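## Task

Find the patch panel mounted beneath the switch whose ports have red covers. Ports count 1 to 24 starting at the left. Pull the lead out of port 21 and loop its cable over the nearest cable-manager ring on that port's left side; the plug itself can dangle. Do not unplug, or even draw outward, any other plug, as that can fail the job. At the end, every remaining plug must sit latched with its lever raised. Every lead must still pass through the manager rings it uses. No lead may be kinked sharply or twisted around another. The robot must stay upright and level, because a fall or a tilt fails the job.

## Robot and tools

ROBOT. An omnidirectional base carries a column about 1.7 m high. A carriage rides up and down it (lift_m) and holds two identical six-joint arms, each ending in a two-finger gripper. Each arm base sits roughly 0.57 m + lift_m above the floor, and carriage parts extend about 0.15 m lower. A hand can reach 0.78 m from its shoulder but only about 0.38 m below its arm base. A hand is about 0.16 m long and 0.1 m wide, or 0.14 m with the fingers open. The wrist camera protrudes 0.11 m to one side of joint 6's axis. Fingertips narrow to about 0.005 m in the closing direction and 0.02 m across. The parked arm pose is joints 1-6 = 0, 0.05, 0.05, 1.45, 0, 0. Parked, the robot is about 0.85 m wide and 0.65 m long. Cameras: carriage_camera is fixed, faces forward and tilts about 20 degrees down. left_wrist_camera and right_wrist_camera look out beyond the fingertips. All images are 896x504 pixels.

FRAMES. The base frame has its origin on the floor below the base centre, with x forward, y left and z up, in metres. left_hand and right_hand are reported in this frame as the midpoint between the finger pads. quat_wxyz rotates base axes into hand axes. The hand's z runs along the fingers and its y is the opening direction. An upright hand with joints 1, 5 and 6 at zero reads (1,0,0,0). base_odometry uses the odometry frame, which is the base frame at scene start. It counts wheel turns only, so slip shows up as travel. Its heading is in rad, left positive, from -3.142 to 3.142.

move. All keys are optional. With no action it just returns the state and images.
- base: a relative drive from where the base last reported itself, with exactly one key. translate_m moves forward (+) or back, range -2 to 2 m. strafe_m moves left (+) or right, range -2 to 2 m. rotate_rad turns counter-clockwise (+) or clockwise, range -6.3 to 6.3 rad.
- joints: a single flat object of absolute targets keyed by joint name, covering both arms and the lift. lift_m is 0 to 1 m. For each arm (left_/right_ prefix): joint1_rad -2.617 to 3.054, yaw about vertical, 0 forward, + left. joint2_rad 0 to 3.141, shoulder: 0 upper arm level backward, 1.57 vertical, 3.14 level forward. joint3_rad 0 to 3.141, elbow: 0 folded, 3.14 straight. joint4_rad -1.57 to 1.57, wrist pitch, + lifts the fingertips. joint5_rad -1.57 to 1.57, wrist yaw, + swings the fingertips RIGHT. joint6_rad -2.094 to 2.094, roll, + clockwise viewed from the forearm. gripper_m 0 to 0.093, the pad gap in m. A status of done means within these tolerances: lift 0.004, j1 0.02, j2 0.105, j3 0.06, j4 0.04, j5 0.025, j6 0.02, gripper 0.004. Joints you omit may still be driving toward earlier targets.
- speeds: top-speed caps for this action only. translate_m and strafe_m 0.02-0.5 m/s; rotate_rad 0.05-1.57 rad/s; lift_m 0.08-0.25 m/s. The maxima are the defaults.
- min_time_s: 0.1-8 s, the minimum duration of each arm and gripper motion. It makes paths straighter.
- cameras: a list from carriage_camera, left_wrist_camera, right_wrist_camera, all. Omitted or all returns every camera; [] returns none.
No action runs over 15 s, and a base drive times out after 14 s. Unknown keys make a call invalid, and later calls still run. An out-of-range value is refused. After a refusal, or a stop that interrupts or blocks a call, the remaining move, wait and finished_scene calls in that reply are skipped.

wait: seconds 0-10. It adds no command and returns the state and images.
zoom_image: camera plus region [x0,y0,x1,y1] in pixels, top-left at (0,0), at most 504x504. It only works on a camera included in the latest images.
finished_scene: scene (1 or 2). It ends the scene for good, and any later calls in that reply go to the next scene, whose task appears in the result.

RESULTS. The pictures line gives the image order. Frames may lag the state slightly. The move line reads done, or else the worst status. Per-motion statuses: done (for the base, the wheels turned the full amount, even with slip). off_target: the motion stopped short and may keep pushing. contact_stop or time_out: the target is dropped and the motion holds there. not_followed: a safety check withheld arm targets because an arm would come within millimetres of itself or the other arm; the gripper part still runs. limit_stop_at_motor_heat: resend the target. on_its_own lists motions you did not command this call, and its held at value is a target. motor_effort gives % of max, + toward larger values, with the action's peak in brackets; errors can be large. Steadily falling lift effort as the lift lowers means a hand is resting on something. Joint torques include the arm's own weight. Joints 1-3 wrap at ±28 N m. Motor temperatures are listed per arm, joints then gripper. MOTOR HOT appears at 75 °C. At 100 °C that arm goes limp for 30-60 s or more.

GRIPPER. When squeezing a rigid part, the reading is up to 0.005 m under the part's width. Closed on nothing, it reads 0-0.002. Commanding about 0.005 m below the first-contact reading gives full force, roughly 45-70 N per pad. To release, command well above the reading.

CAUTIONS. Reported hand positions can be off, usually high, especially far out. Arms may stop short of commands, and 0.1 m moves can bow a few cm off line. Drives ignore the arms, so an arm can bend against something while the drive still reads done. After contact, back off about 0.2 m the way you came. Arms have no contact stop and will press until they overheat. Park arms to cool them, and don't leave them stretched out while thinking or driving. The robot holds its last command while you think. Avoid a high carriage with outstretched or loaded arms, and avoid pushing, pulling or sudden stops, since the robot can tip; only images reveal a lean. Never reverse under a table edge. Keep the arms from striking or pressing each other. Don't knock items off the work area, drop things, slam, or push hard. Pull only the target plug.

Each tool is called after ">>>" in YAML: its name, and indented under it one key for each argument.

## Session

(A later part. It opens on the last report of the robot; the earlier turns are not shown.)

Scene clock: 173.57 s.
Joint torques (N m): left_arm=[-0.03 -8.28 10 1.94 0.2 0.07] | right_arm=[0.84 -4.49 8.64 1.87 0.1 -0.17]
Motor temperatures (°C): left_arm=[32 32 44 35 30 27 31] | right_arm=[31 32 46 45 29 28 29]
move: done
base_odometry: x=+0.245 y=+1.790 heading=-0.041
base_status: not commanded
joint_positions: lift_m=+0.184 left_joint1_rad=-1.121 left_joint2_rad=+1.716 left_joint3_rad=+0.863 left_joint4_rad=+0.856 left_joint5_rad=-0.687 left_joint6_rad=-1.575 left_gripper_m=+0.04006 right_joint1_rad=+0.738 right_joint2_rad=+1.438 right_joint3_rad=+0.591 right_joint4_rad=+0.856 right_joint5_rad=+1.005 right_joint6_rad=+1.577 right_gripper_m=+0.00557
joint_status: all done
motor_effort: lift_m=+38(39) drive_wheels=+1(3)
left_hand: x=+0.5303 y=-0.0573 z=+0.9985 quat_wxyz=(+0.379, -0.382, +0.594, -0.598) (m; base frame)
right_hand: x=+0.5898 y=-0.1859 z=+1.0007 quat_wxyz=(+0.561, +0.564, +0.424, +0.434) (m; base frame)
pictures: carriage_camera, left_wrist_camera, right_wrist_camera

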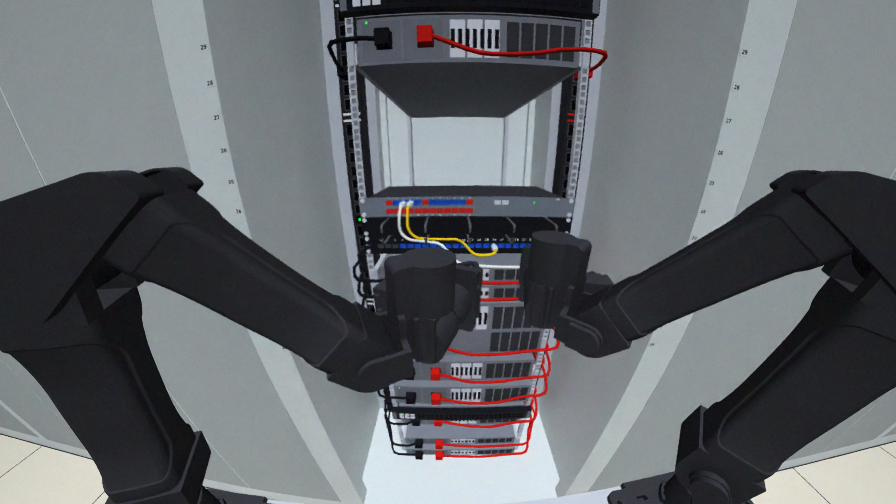

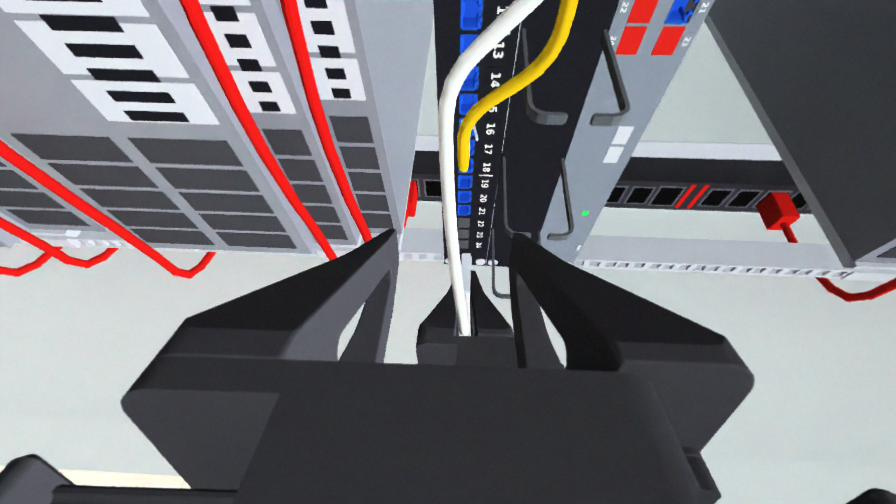

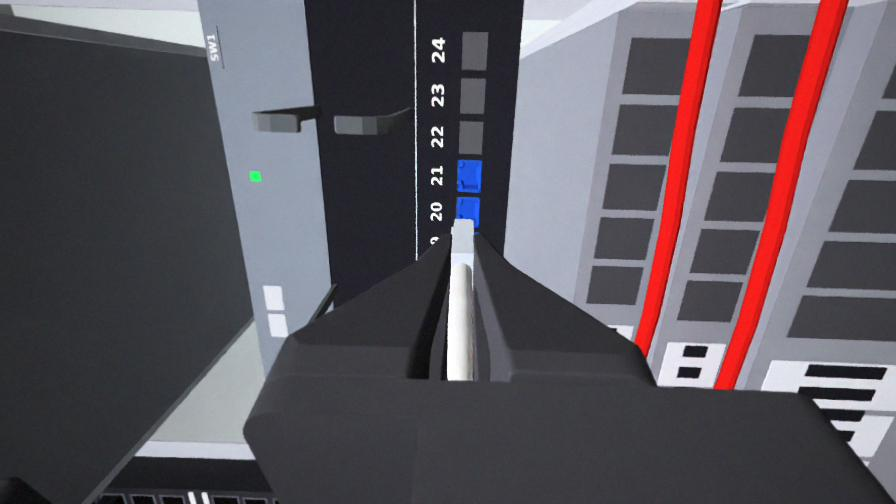

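>>> move:
  joints: {"left_joint1_rad": -1.057, "left_joint2_rad": 1.8145, "left_joint3_rad": 0.984, "left_joint4_rad": 0.828, "left_joint5_rad": -0.616, "left_joint6_rad": -1.582, "left_gripper_m": 0.04}
  min_time_s: 1.2
  cameras: ["carriage_camera", "left_wrist_camera"]

>>> zoom_image:
  camera: "left_wrist_camera"
  region: [370, 130, 540, 300]

>>> zoom_image:
  camera: "carriage_camera"
  region: [430, 230, 530, 310]

Scene clock: 179.57 s.
Joint torques (N m): left_arm=[-0.13 -9.06 10.06 1.99 0.2 0.1] | right_arm=[0.84 -4.49 8.61 1.87 0.1 -0.17]
Motor temperatures (°C): left_arm=[32 33 45 36 30 27 31] | right_arm=[31 33 46 45 29 28 29]
move: done
base_odometry: x=+0.245 y=+1.790 heading=-0.041
base_status: not commanded
joint_positions: lift_m=+0.184 left_joint1_rad=-1.063 left_joint2_rad=+1.795 left_joint3_rad=+0.954 left_joint4_rad=+0.843 left_joint5_rad=-0.627 left_joint6_rad=-1.575 left_gripper_m=+0.04006 right_joint1_rad=+0.738 right_joint2_rad=+1.438 right_joint3_rad=+0.591 right_joint4_rad=+0.856 right_joint5_rad=+1.005 right_joint6_rad=+1.577 right_gripper_m=+0.00557
joint_status: all done
motor_effort: lift_m=+38(39) drive_wheels=+0(2)
left_hand: x=+0.5585 y=-0.0678 z=+0.9969 quat_wxyz=(+0.379, -0.382, +0.595, -0.598) (m; base frame)
right_hand: x=+0.5898 y=-0.1859 z=+1.0007 quat_wxyz=(+0.561, +0.564, +0.424, +0.434) (m; base frame)
pictures: carriage_camera, left_wrist_camera

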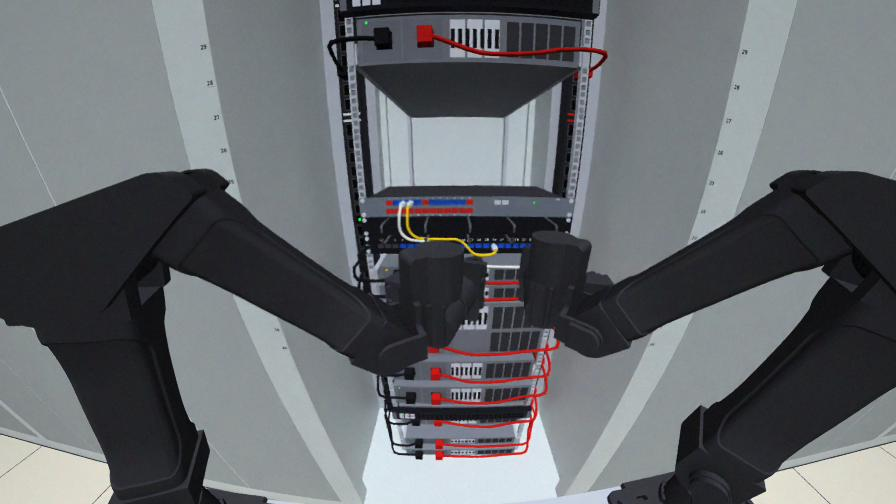

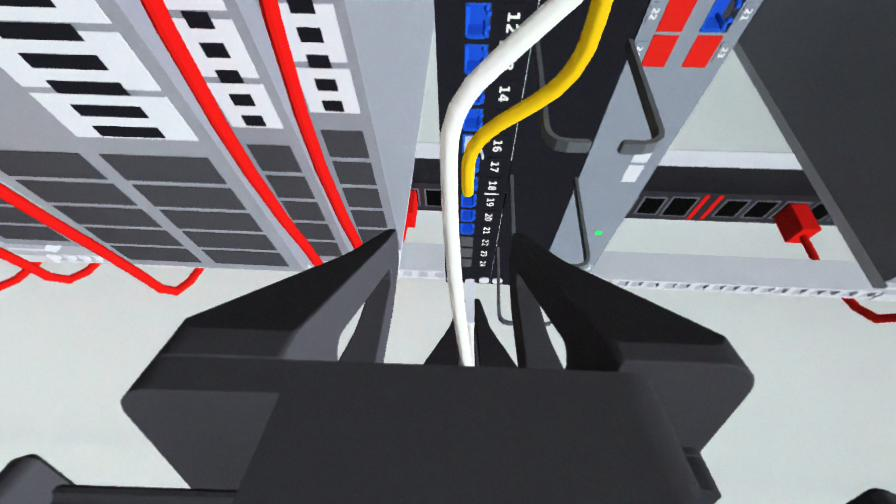

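Scaled by 2.965 from the camera's 896x504 image, which has a finer 1280x720 frame.

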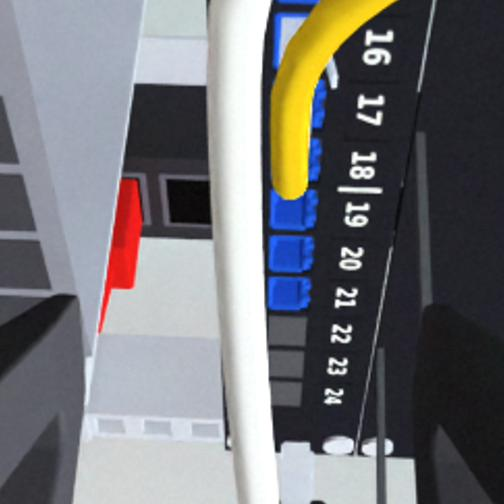

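Scaled by 5.040 from the camera's 896x504 image, which has a finer 1280x720 frame.

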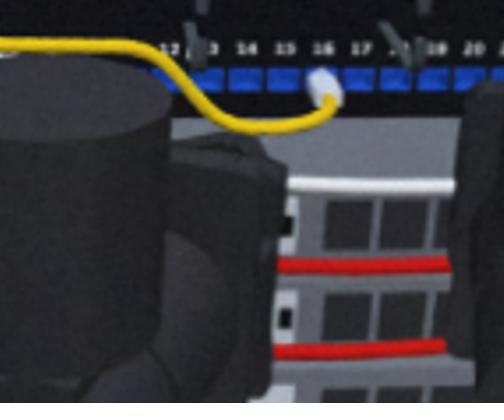

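>>> move:
  joints: {"left_joint1_rad": -1.0048, "left_joint2_rad": 1.895, "left_joint3_rad": 1.0915, "left_joint4_rad": 0.802, "left_joint5_rad": -0.562, "left_joint6_rad": -1.582, "left_gripper_m": 0.04}
  min_time_s: 1.3
  cameras: ["carriage_camera", "left_wrist_camera", "right_wrist_camera"]

>>> zoom_image:
  camera: "left_wrist_camera"
  region: [370, 160, 540, 330]

>>> zoom_image:
  camera: "carriage_camera"
  region: [430, 230, 530, 310]

Scene clock: 182.20 s.
Joint torques (N m): left_arm=[-0.14 -10.07 10.24 2.04 0.15 0.07] | right_arm=[0.85 -4.48 8.62 1.87 0.1 -0.16]
Motor temperatures (°C): left_arm=[32 34 46 36 30 27 31] | right_arm=[31 33 46 45 29 28 29]
move: done
base_odometry: x=+0.245 y=+1.790 heading=-0.041
base_status: not commanded
joint_positions: lift_m=+0.184 left_joint1_rad=-1.010 left_joint2_rad=+1.874 left_joint3_rad=+1.062 left_joint4_rad=+0.817 left_joint5_rad=-0.573 left_joint6_rad=-1.575 left_gripper_m=+0.04006 right_joint1_rad=+0.738 right_joint2_rad=+1.438 right_joint3_rad=+0.591 right_joint4_rad=+0.856 right_joint5_rad=+1.005 right_joint6_rad=+1.577 right_gripper_m=+0.00557
joint_status: all done
motor_effort: lift_m=+38(39) drive_wheels=+2(2)
left_hand: x=+0.5874 y=-0.0789 z=+0.9980 quat_wxyz=(+0.378, -0.381, +0.594, -0.599) (m; base frame)
right_hand: x=+0.5898 y=-0.1859 z=+1.0007 quat_wxyz=(+0.561, +0.564, +0.424, +0.434) (m; base frame)
pictures: carriage_camera, left_wrist_camera, right_wrist_camera

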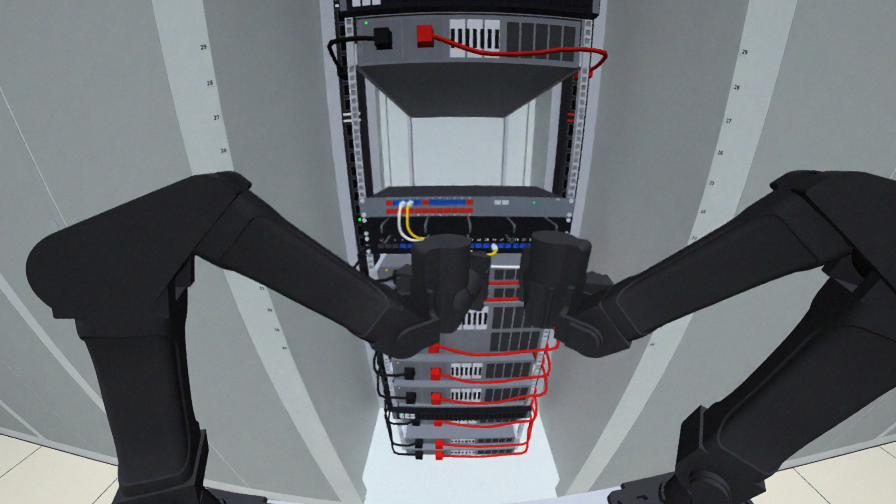

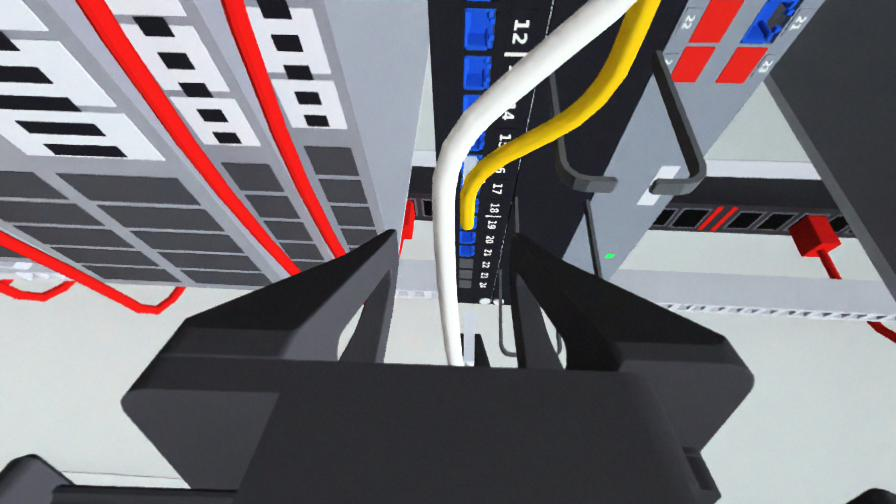

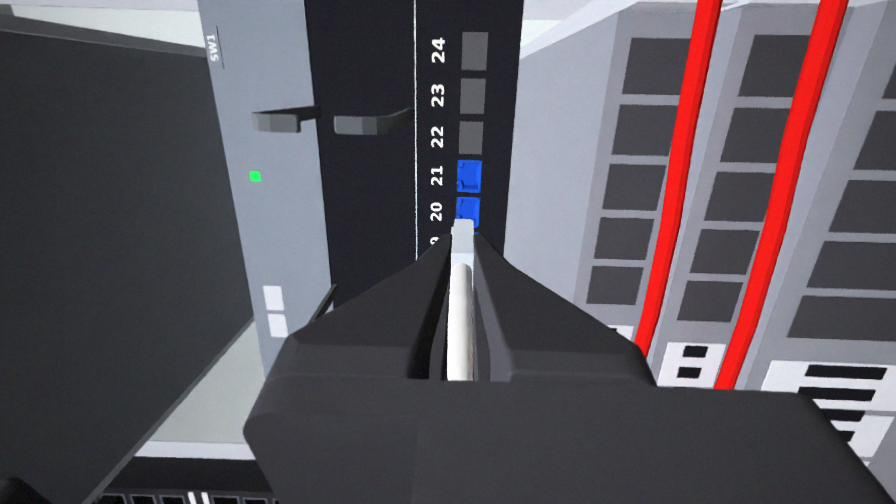

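Scaled by 2.965 from the camera's 896x504 image, which has a finer 1280x720 frame.

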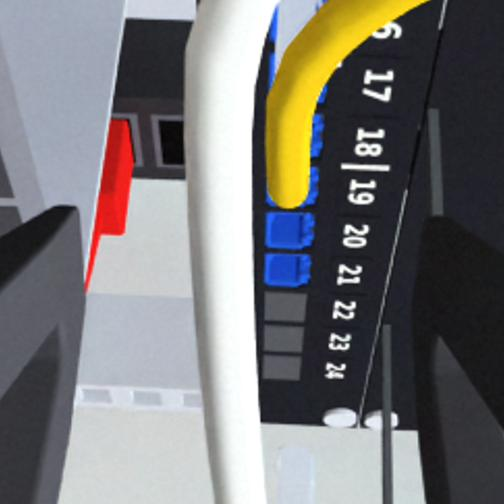

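Scaled by 5.040 from the camera's 896x504 image, which has a finer 1280x720 frame.

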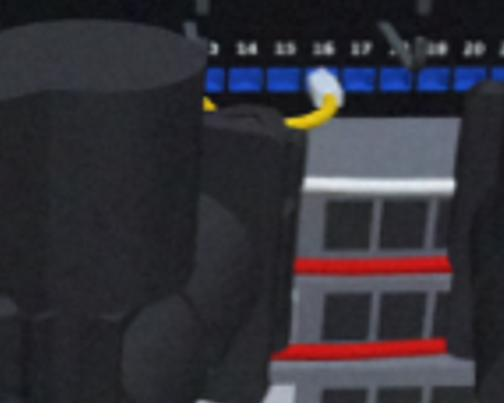

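>>> move:
  joints: {"left_joint1_rad": -0.992, "left_joint2_rad": 1.912, "left_joint3_rad": 1.105, "left_joint4_rad": 0.804, "left_joint5_rad": -0.549, "left_joint6_rad": -1.582, "left_gripper_m": 0.03}
  min_time_s: 0.8
  cameras: ["left_wrist_camera"]

>>> zoom_image:
  camera: "left_wrist_camera"
  region: [370, 160, 540, 330]

Scene clock: 184.00 s.
Joint torques (N m): left_arm=[0.05 -10.3 10.13 2.05 0.18 0.06] | right_arm=[0.85 -4.48 8.62 1.87 0.1 -0.16]
Motor temperatures (°C): left_arm=[32 34 46 36 30 27 31] | right_arm=[31 33 46 45 29 28 29]
move: done
base_odometry: x=+0.245 y=+1.790 heading=-0.041
base_status: not commanded
joint_positions: lift_m=+0.184 left_joint1_rad=-0.997 left_joint2_rad=+1.891 left_joint3_rad=+1.074 left_joint4_rad=+0.817 left_joint5_rad=-0.560 left_joint6_rad=-1.575 left_gripper_m=+0.03006 right_joint1_rad=+0.738 right_joint2_rad=+1.438 right_joint3_rad=+0.591 right_joint4_rad=+0.856 right_joint5_rad=+1.005 right_joint6_rad=+1.577 right_gripper_m=+0.00557
joint_status: all done
motor_effort: lift_m=+38(39) drive_wheels=+1(2)
left_hand: x=+0.5936 y=-0.0795 z=+0.9947 quat_wxyz=(+0.378, -0.381, +0.596, -0.598) (m; base frame)
right_hand: x=+0.5898 y=-0.1859 z=+1.0007 quat_wxyz=(+0.561, +0.564, +0.424, +0.434) (m; base frame)
pictures: left_wrist_camera

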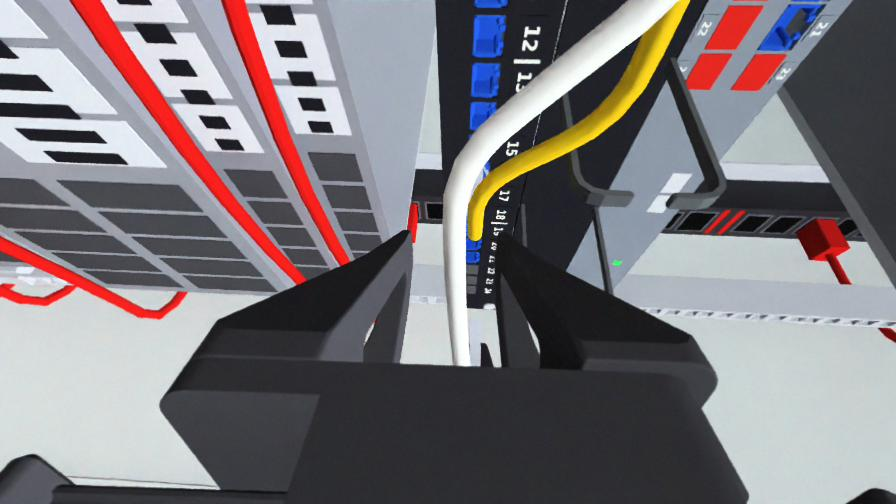

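Scaled by 2.965 from the camera's 896x504 image, which has a finer 1280x720 frame.

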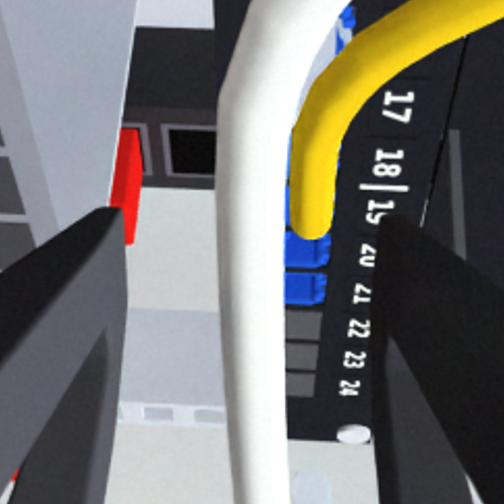

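>>> move:
  joints: {"left_gripper_m": 0.0065}
  min_time_s: 0.8
  cameras: ["left_wrist_camera"]

>>> zoom_image:
  camera: "left_wrist_camera"
  region: [370, 160, 540, 330]

Scene clock: 185.47 s.
Joint torques (N m): left_arm=[-0.08 -10.19 10.25 2.02 0.17 0.06] | right_arm=[0.85 -4.48 8.64 1.87 0.1 -0.17]
Motor temperatures (°C): left_arm=[32 34 46 36 30 27 31] | right_arm=[31 33 46 45 29 28 29]
move: done
base_odometry: x=+0.245 y=+1.790 heading=-0.041
base_status: not commanded
joint_positions: lift_m=+0.184 left_joint1_rad=-0.997 left_joint2_rad=+1.891 left_joint3_rad=+1.074 left_joint4_rad=+0.817 left_joint5_rad=-0.559 left_joint6_rad=-1.575 left_gripper_m=+0.00658 right_joint1_rad=+0.738 right_joint2_rad=+1.438 right_joint3_rad=+0.591 right_joint4_rad=+0.856 right_joint5_rad=+1.005 right_joint6_rad=+1.577 right_gripper_m=+0.00557
joint_status: all done
motor_effort: lift_m=+38(39) drive_wheels=+0(2)
left_hand: x=+0.5935 y=-0.0796 z=+0.9947 quat_wxyz=(+0.378, -0.381, +0.596, -0.598) (m; base frame)
right_hand: x=+0.5898 y=-0.1859 z=+1.0007 quat_wxyz=(+0.561, +0.564, +0.424, +0.434) (m; base frame)
pictures: left_wrist_camera

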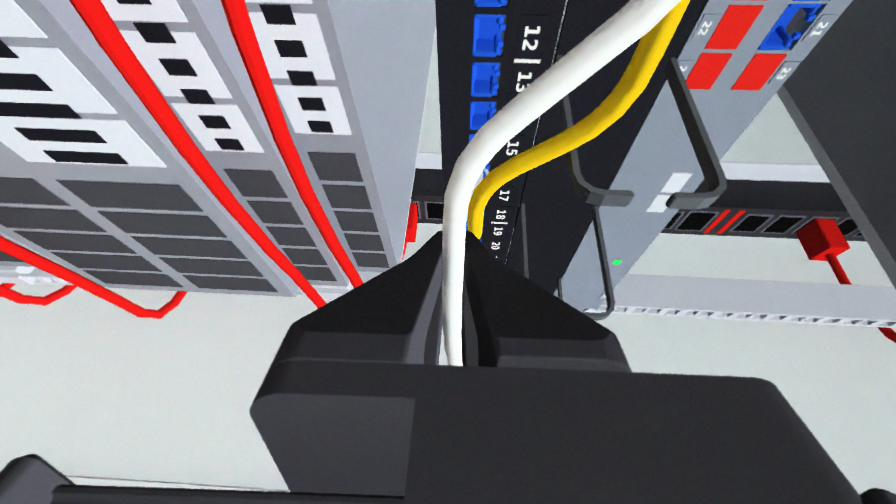

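Scaled by 2.965 from the camera's 896x504 image, which has a finer 1280x720 frame.

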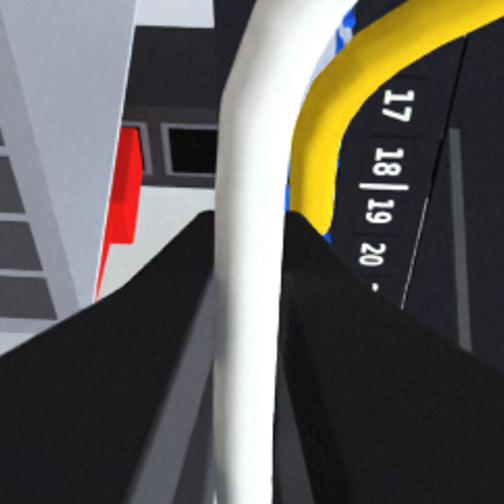

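>>> move:
  joints: {"left_gripper_m": 0.003}
  min_time_s: 0.6
  cameras: ["left_wrist_camera", "right_wrist_camera"]

>>> zoom_image:
  camera: "left_wrist_camera"
  region: [370, 160, 540, 330]

Scene clock: 186.53 s.
Joint torques (N m): left_arm=[0.08 -10.1 10.28 2.03 0.17 0.11] | right_arm=[0.85 -4.48 8.62 1.87 0.1 -0.16]
Motor temperatures (°C): left_arm=[32 34 46 37 30 27 31] | right_arm=[31 33 46 45 29 28 29]
move: done
base_odometry: x=+0.245 y=+1.790 heading=-0.041
base_status: not commanded
joint_positions: lift_m=+0.184 left_joint1_rad=-0.997 left_joint2_rad=+1.891 left_joint3_rad=+1.074 left_joint4_rad=+0.817 left_joint5_rad=-0.559 left_joint6_rad=-1.576 left_gripper_m=+0.00433 right_joint1_rad=+0.738 right_joint2_rad=+1.438 right_joint3_rad=+0.591 right_joint4_rad=+0.856 right_joint5_rad=+1.005 right_joint6_rad=+1.577 right_gripper_m=+0.00557
joint_status: all done
motor_effort: lift_m=+38(39) drive_wheels=+0(2)
left_hand: x=+0.5935 y=-0.0796 z=+0.9947 quat_wxyz=(+0.378, -0.381, +0.596, -0.598) (m; base frame)
right_hand: x=+0.5898 y=-0.1859 z=+1.0007 quat_wxyz=(+0.561, +0.564, +0.424, +0.434) (m; base frame)
pictures: left_wrist_camera, right_wrist_camera

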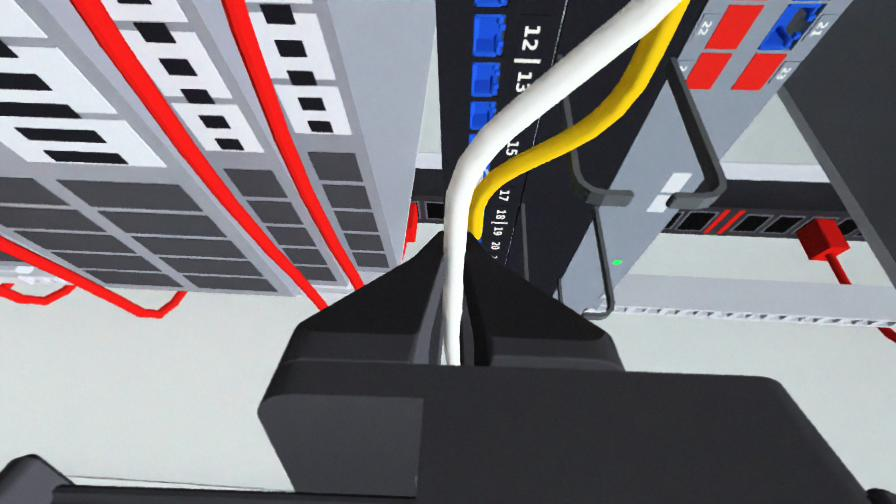

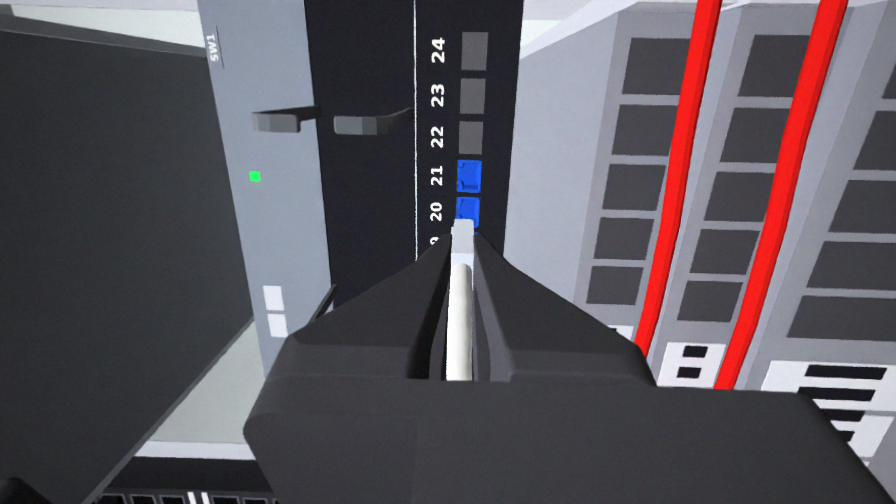

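Scaled by 2.965 from the camera's 896x504 image, which has a finer 1280x720 frame.

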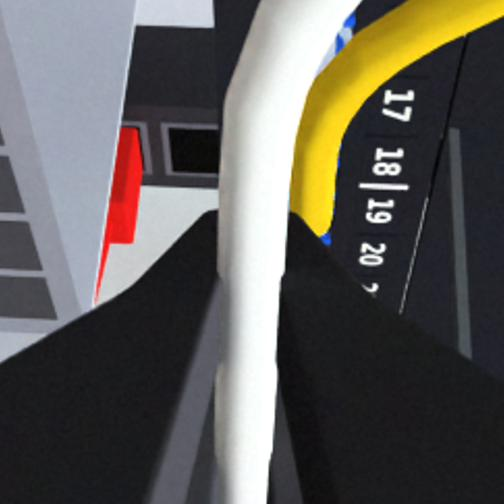

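>>> move:
  joints: {"right_gripper_m": 0.012}
  min_time_s: 1.5
  cameras: ["left_wrist_camera", "right_wrist_camera"]

>>> zoom_image:
  camera: "right_wrist_camera"
  region: [360, 130, 560, 390]

Scene clock: 188.63 s.
Joint torques (N m): left_arm=[-0.05 -10.24 10.28 2.03 0.14 0.09] | right_arm=[0.85 -4.48 8.64 1.87 0.1 -0.17]
Motor temperatures (°C): left_arm=[32 35 46 37 30 27 31] | right_arm=[31 33 46 45 29 28 29]
move: done
base_odometry: x=+0.245 y=+1.790 heading=-0.041
base_status: not commanded
joint_positions: lift_m=+0.184 left_joint1_rad=-0.997 left_joint2_rad=+1.891 left_joint3_rad=+1.074 left_joint4_rad=+0.817 left_joint5_rad=-0.559 left_joint6_rad=-1.576 left_gripper_m=+0.00432 right_joint1_rad=+0.738 right_joint2_rad=+1.438 right_joint3_rad=+0.591 right_joint4_rad=+0.856 right_joint5_rad=+1.005 right_joint6_rad=+1.577 right_gripper_m=+0.01194
joint_status: all done
motor_effort: lift_m=+39(39) drive_wheels=+0(2)
left_hand: x=+0.5935 y=-0.0796 z=+0.9947 quat_wxyz=(+0.378, -0.381, +0.596, -0.598) (m; base frame)
right_hand: x=+0.5898 y=-0.1859 z=+1.0007 quat_wxyz=(+0.561, +0.564, +0.424, +0.434) (m; base frame)
pictures: left_wrist_camera, right_wrist_camera

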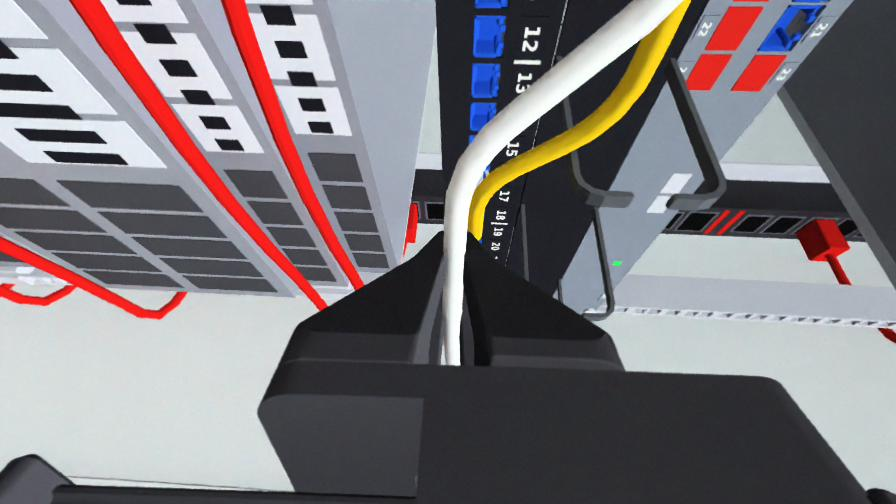

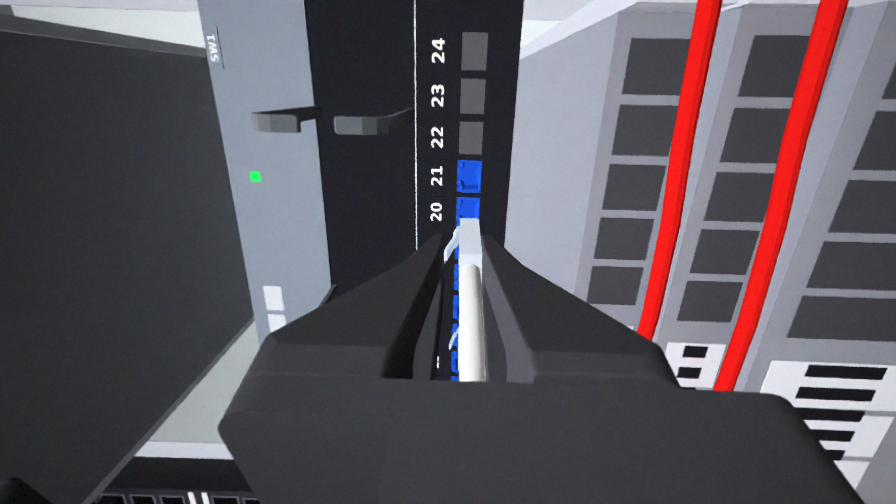

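Scaled by 1.938 from the camera's 896x504 image, which has a finer 1280x720 frame.

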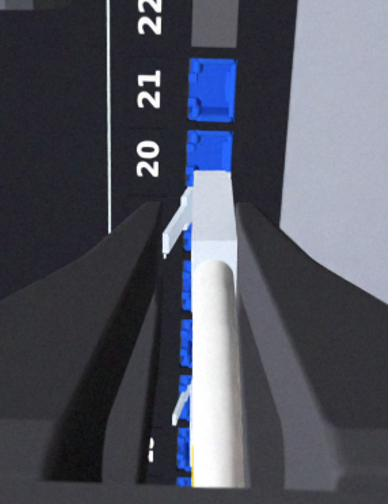

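>>> move:
  joints: {"right_gripper_m": 0.022}
  min_time_s: 2.0
  cameras: ["left_wrist_camera", "right_wrist_camera", "carriage_camera"]

>>> zoom_image:
  camera: "right_wrist_camera"
  region: [360, 130, 560, 390]

Scene clock: 191.10 s.
Joint torques (N m): left_arm=[-0.16 -10.29 10.21 2.05 0.12 0.08] | right_arm=[0.84 -4.48 8.62 1.87 0.1 -0.17]
Motor temperatures (°C): left_arm=[32 35 46 37 30 27 31] | right_arm=[31 33 46 45 29 28 29]
move: done
base_odometry: x=+0.245 y=+1.790 heading=-0.041
base_status: not commanded
joint_positions: lift_m=+0.184 left_joint1_rad=-0.997 left_joint2_rad=+1.891 left_joint3_rad=+1.074 left_joint4_rad=+0.816 left_joint5_rad=-0.559 left_joint6_rad=-1.576 left_gripper_m=+0.00432 right_joint1_rad=+0.738 right_joint2_rad=+1.438 right_joint3_rad=+0.591 right_joint4_rad=+0.856 right_joint5_rad=+1.005 right_joint6_rad=+1.577 right_gripper_m=+0.02192
joint_status: all done
motor_effort: lift_m=+38(39) drive_wheels=+2(2)
left_hand: x=+0.5935 y=-0.0796 z=+0.9946 quat_wxyz=(+0.378, -0.381, +0.596, -0.598) (m; base frame)
right_hand: x=+0.5898 y=-0.1859 z=+1.0007 quat_wxyz=(+0.561, +0.564, +0.424, +0.434) (m; base frame)
pictures: carriage_camera, left_wrist_camera, right_wrist_camera

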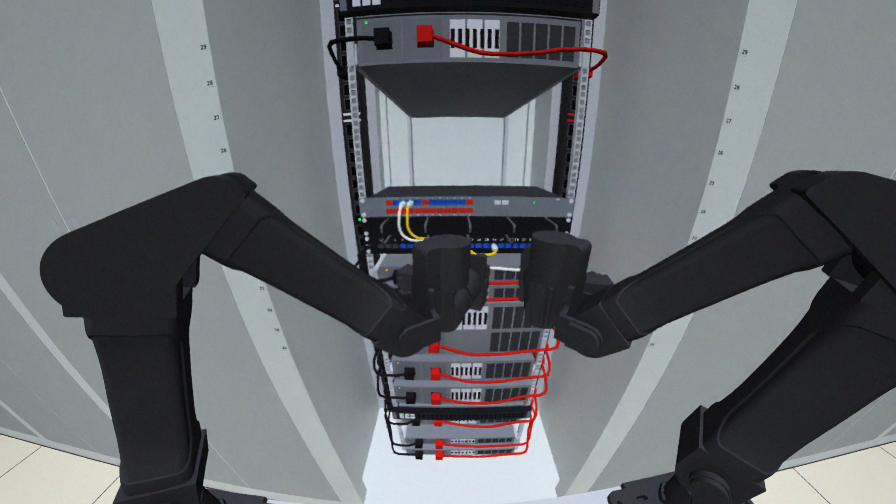

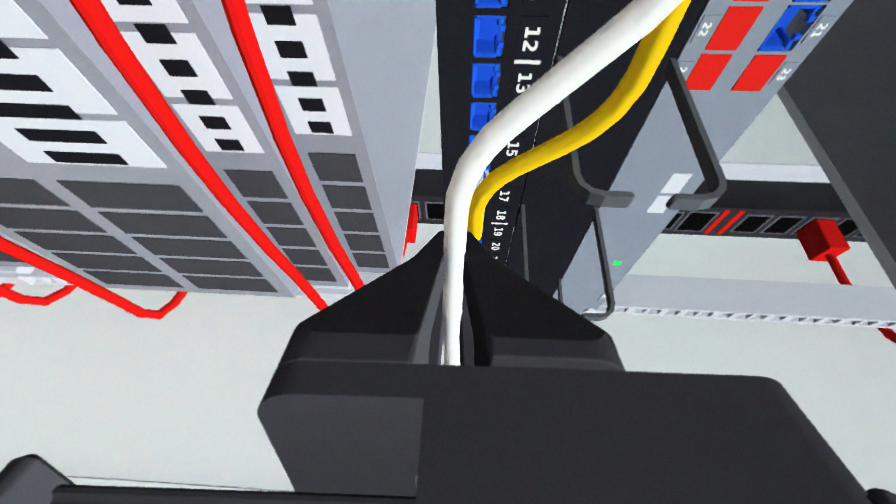

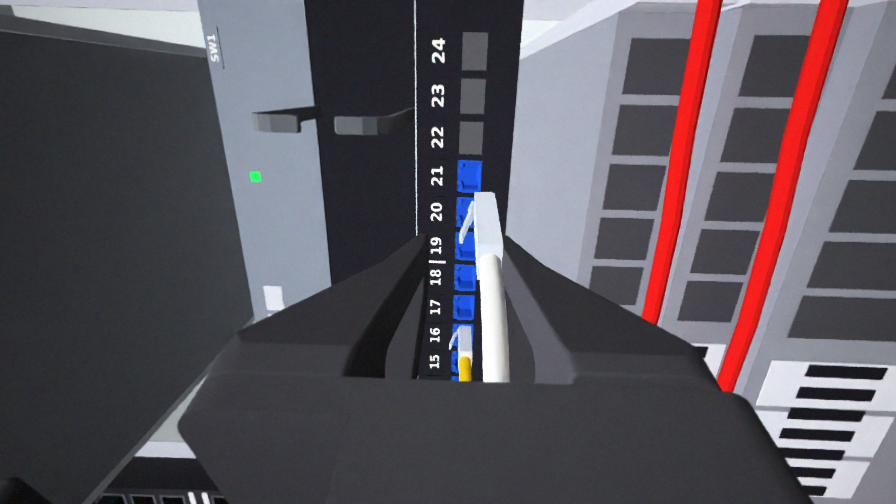

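Scaled by 1.938 from the camera's 896x504 image, which has a finer 1280x720 frame.

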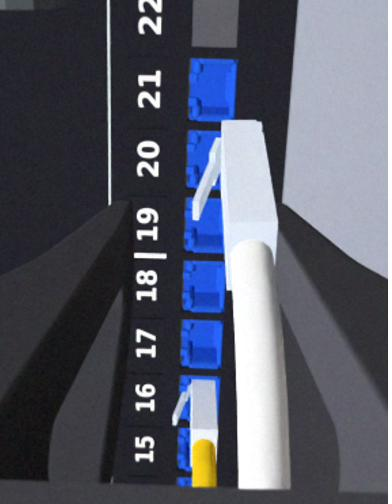

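>>> move:
  joints: {"right_gripper_m": 0.035}
  min_time_s: 2.0
  cameras: ["right_wrist_camera", "carriage_camera"]

>>> zoom_image:
  camera: "right_wrist_camera"
  region: [360, 130, 560, 390]

>>> zoom_image:
  camera: "carriage_camera"
  region: [430, 230, 560, 310]

Scene clock: 193.73 s.
Joint torques (N m): left_arm=[-0.01 -10.22 10.43 2.03 0.12 0.08] | right_arm=[0.84 -4.48 8.62 1.86 0.1 -0.16]
Motor temperatures (°C): left_arm=[32 35 46 37 30 27 31] | right_arm=[31 33 46 45 29 28 29]
move: done
base_odometry: x=+0.245 y=+1.790 heading=-0.041
base_status: not commanded
joint_positions: lift_m=+0.184 left_joint1_rad=-0.997 left_joint2_rad=+1.891 left_joint3_rad=+1.074 left_joint4_rad=+0.816 left_joint5_rad=-0.559 left_joint6_rad=-1.576 left_gripper_m=+0.00432 right_joint1_rad=+0.738 right_joint2_rad=+1.438 right_joint3_rad=+0.591 right_joint4_rad=+0.856 right_joint5_rad=+1.005 right_joint6_rad=+1.577 right_gripper_m=+0.03492
joint_status: all done
motor_effort: lift_m=+38(39) drive_wheels=+0(2)
left_hand: x=+0.5935 y=-0.0796 z=+0.9946 quat_wxyz=(+0.378, -0.381, +0.596, -0.598) (m; base frame)
right_hand: x=+0.5898 y=-0.1859 z=+1.0008 quat_wxyz=(+0.560, +0.564, +0.424, +0.434) (m; base frame)
pictures: carriage_camera, right_wrist_camera

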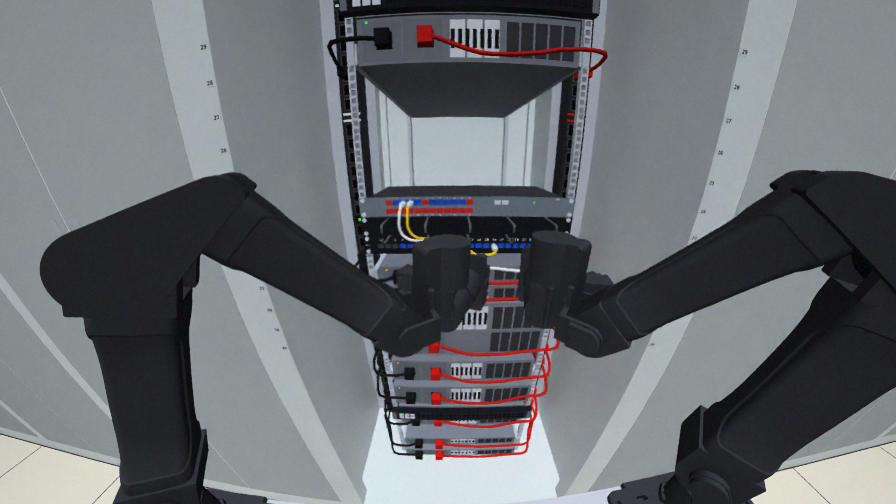

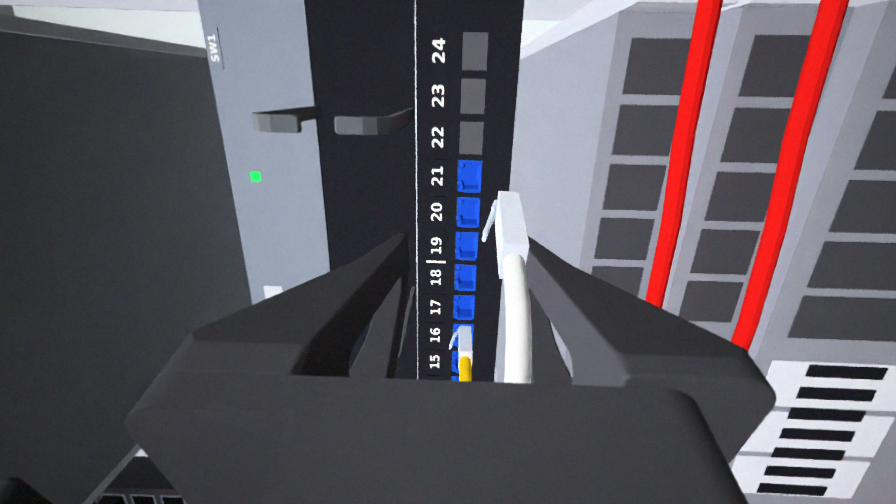

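Scaled by 1.938 from the camera's 896x504 image, which has a finer 1280x720 frame.

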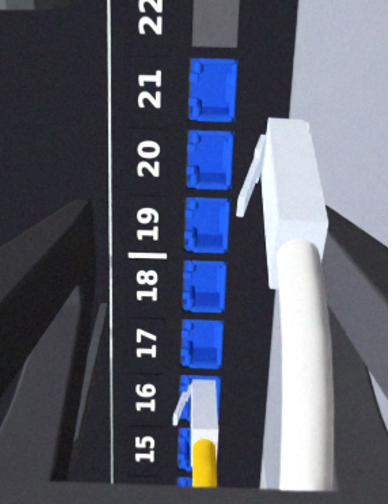

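Scaled by 3.877 from the camera's 896x504 image, which has a finer 1280x720 frame.

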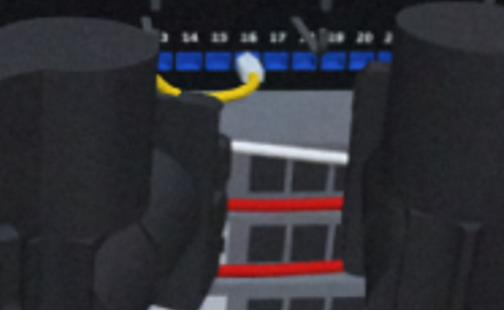

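>>> move:
  joints: {"right_gripper_m": 0.055}
  min_time_s: 2.5
  cameras: ["right_wrist_camera", "carriage_camera"]

>>> zoom_image:
  camera: "right_wrist_camera"
  region: [400, 130, 640, 390]

>>> zoom_image:
  camera: "carriage_camera"
  region: [430, 230, 560, 310]

Scene clock: 196.77 s.
Joint torques (N m): left_arm=[-0.03 -10.35 10.21 2.05 0.17 0.08] | right_arm=[0.85 -4.48 8.64 1.85 0.1 -0.17]
Motor temperatures (°C): left_arm=[32 35 46 38 30 27 31] | right_arm=[31 33 46 45 29 28 29]
move: done
base_odometry: x=+0.245 y=+1.790 heading=-0.041
base_status: not commanded
joint_positions: lift_m=+0.184 left_joint1_rad=-0.997 left_joint2_rad=+1.891 left_joint3_rad=+1.074 left_joint4_rad=+0.816 left_joint5_rad=-0.559 left_joint6_rad=-1.576 left_gripper_m=+0.00432 right_joint1_rad=+0.738 right_joint2_rad=+1.438 right_joint3_rad=+0.591 right_joint4_rad=+0.857 right_joint5_rad=+1.005 right_joint6_rad=+1.577 right_gripper_m=+0.05491
joint_status: all done
motor_effort: lift_m=+38(39) drive_wheels=+1(2)
left_hand: x=+0.5935 y=-0.0796 z=+0.9944 quat_wxyz=(+0.378, -0.381, +0.596, -0.597) (m; base frame)
right_hand: x=+0.5898 y=-0.1859 z=+1.0009 quat_wxyz=(+0.560, +0.564, +0.424, +0.434) (m; base frame)
pictures: carriage_camera, right_wrist_camera

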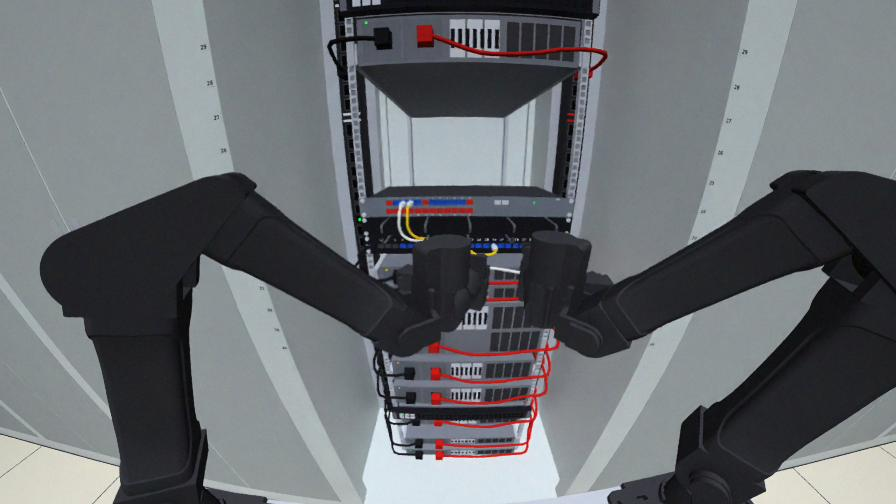

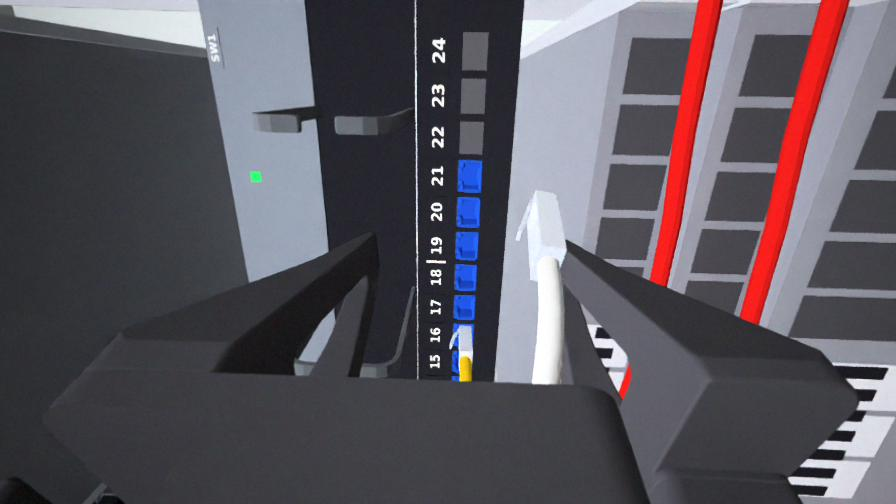

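Scaled by 1.938 from the camera's 896x504 image, which has a finer 1280x720 frame.

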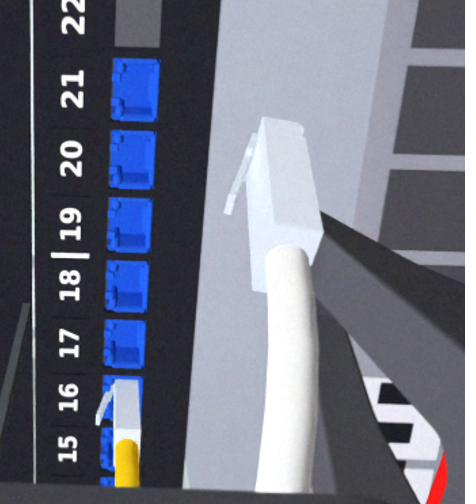

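Scaled by 3.877 from the camera's 896x504 image, which has a finer 1280x720 frame.

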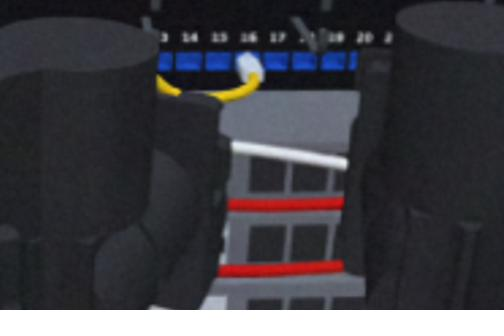

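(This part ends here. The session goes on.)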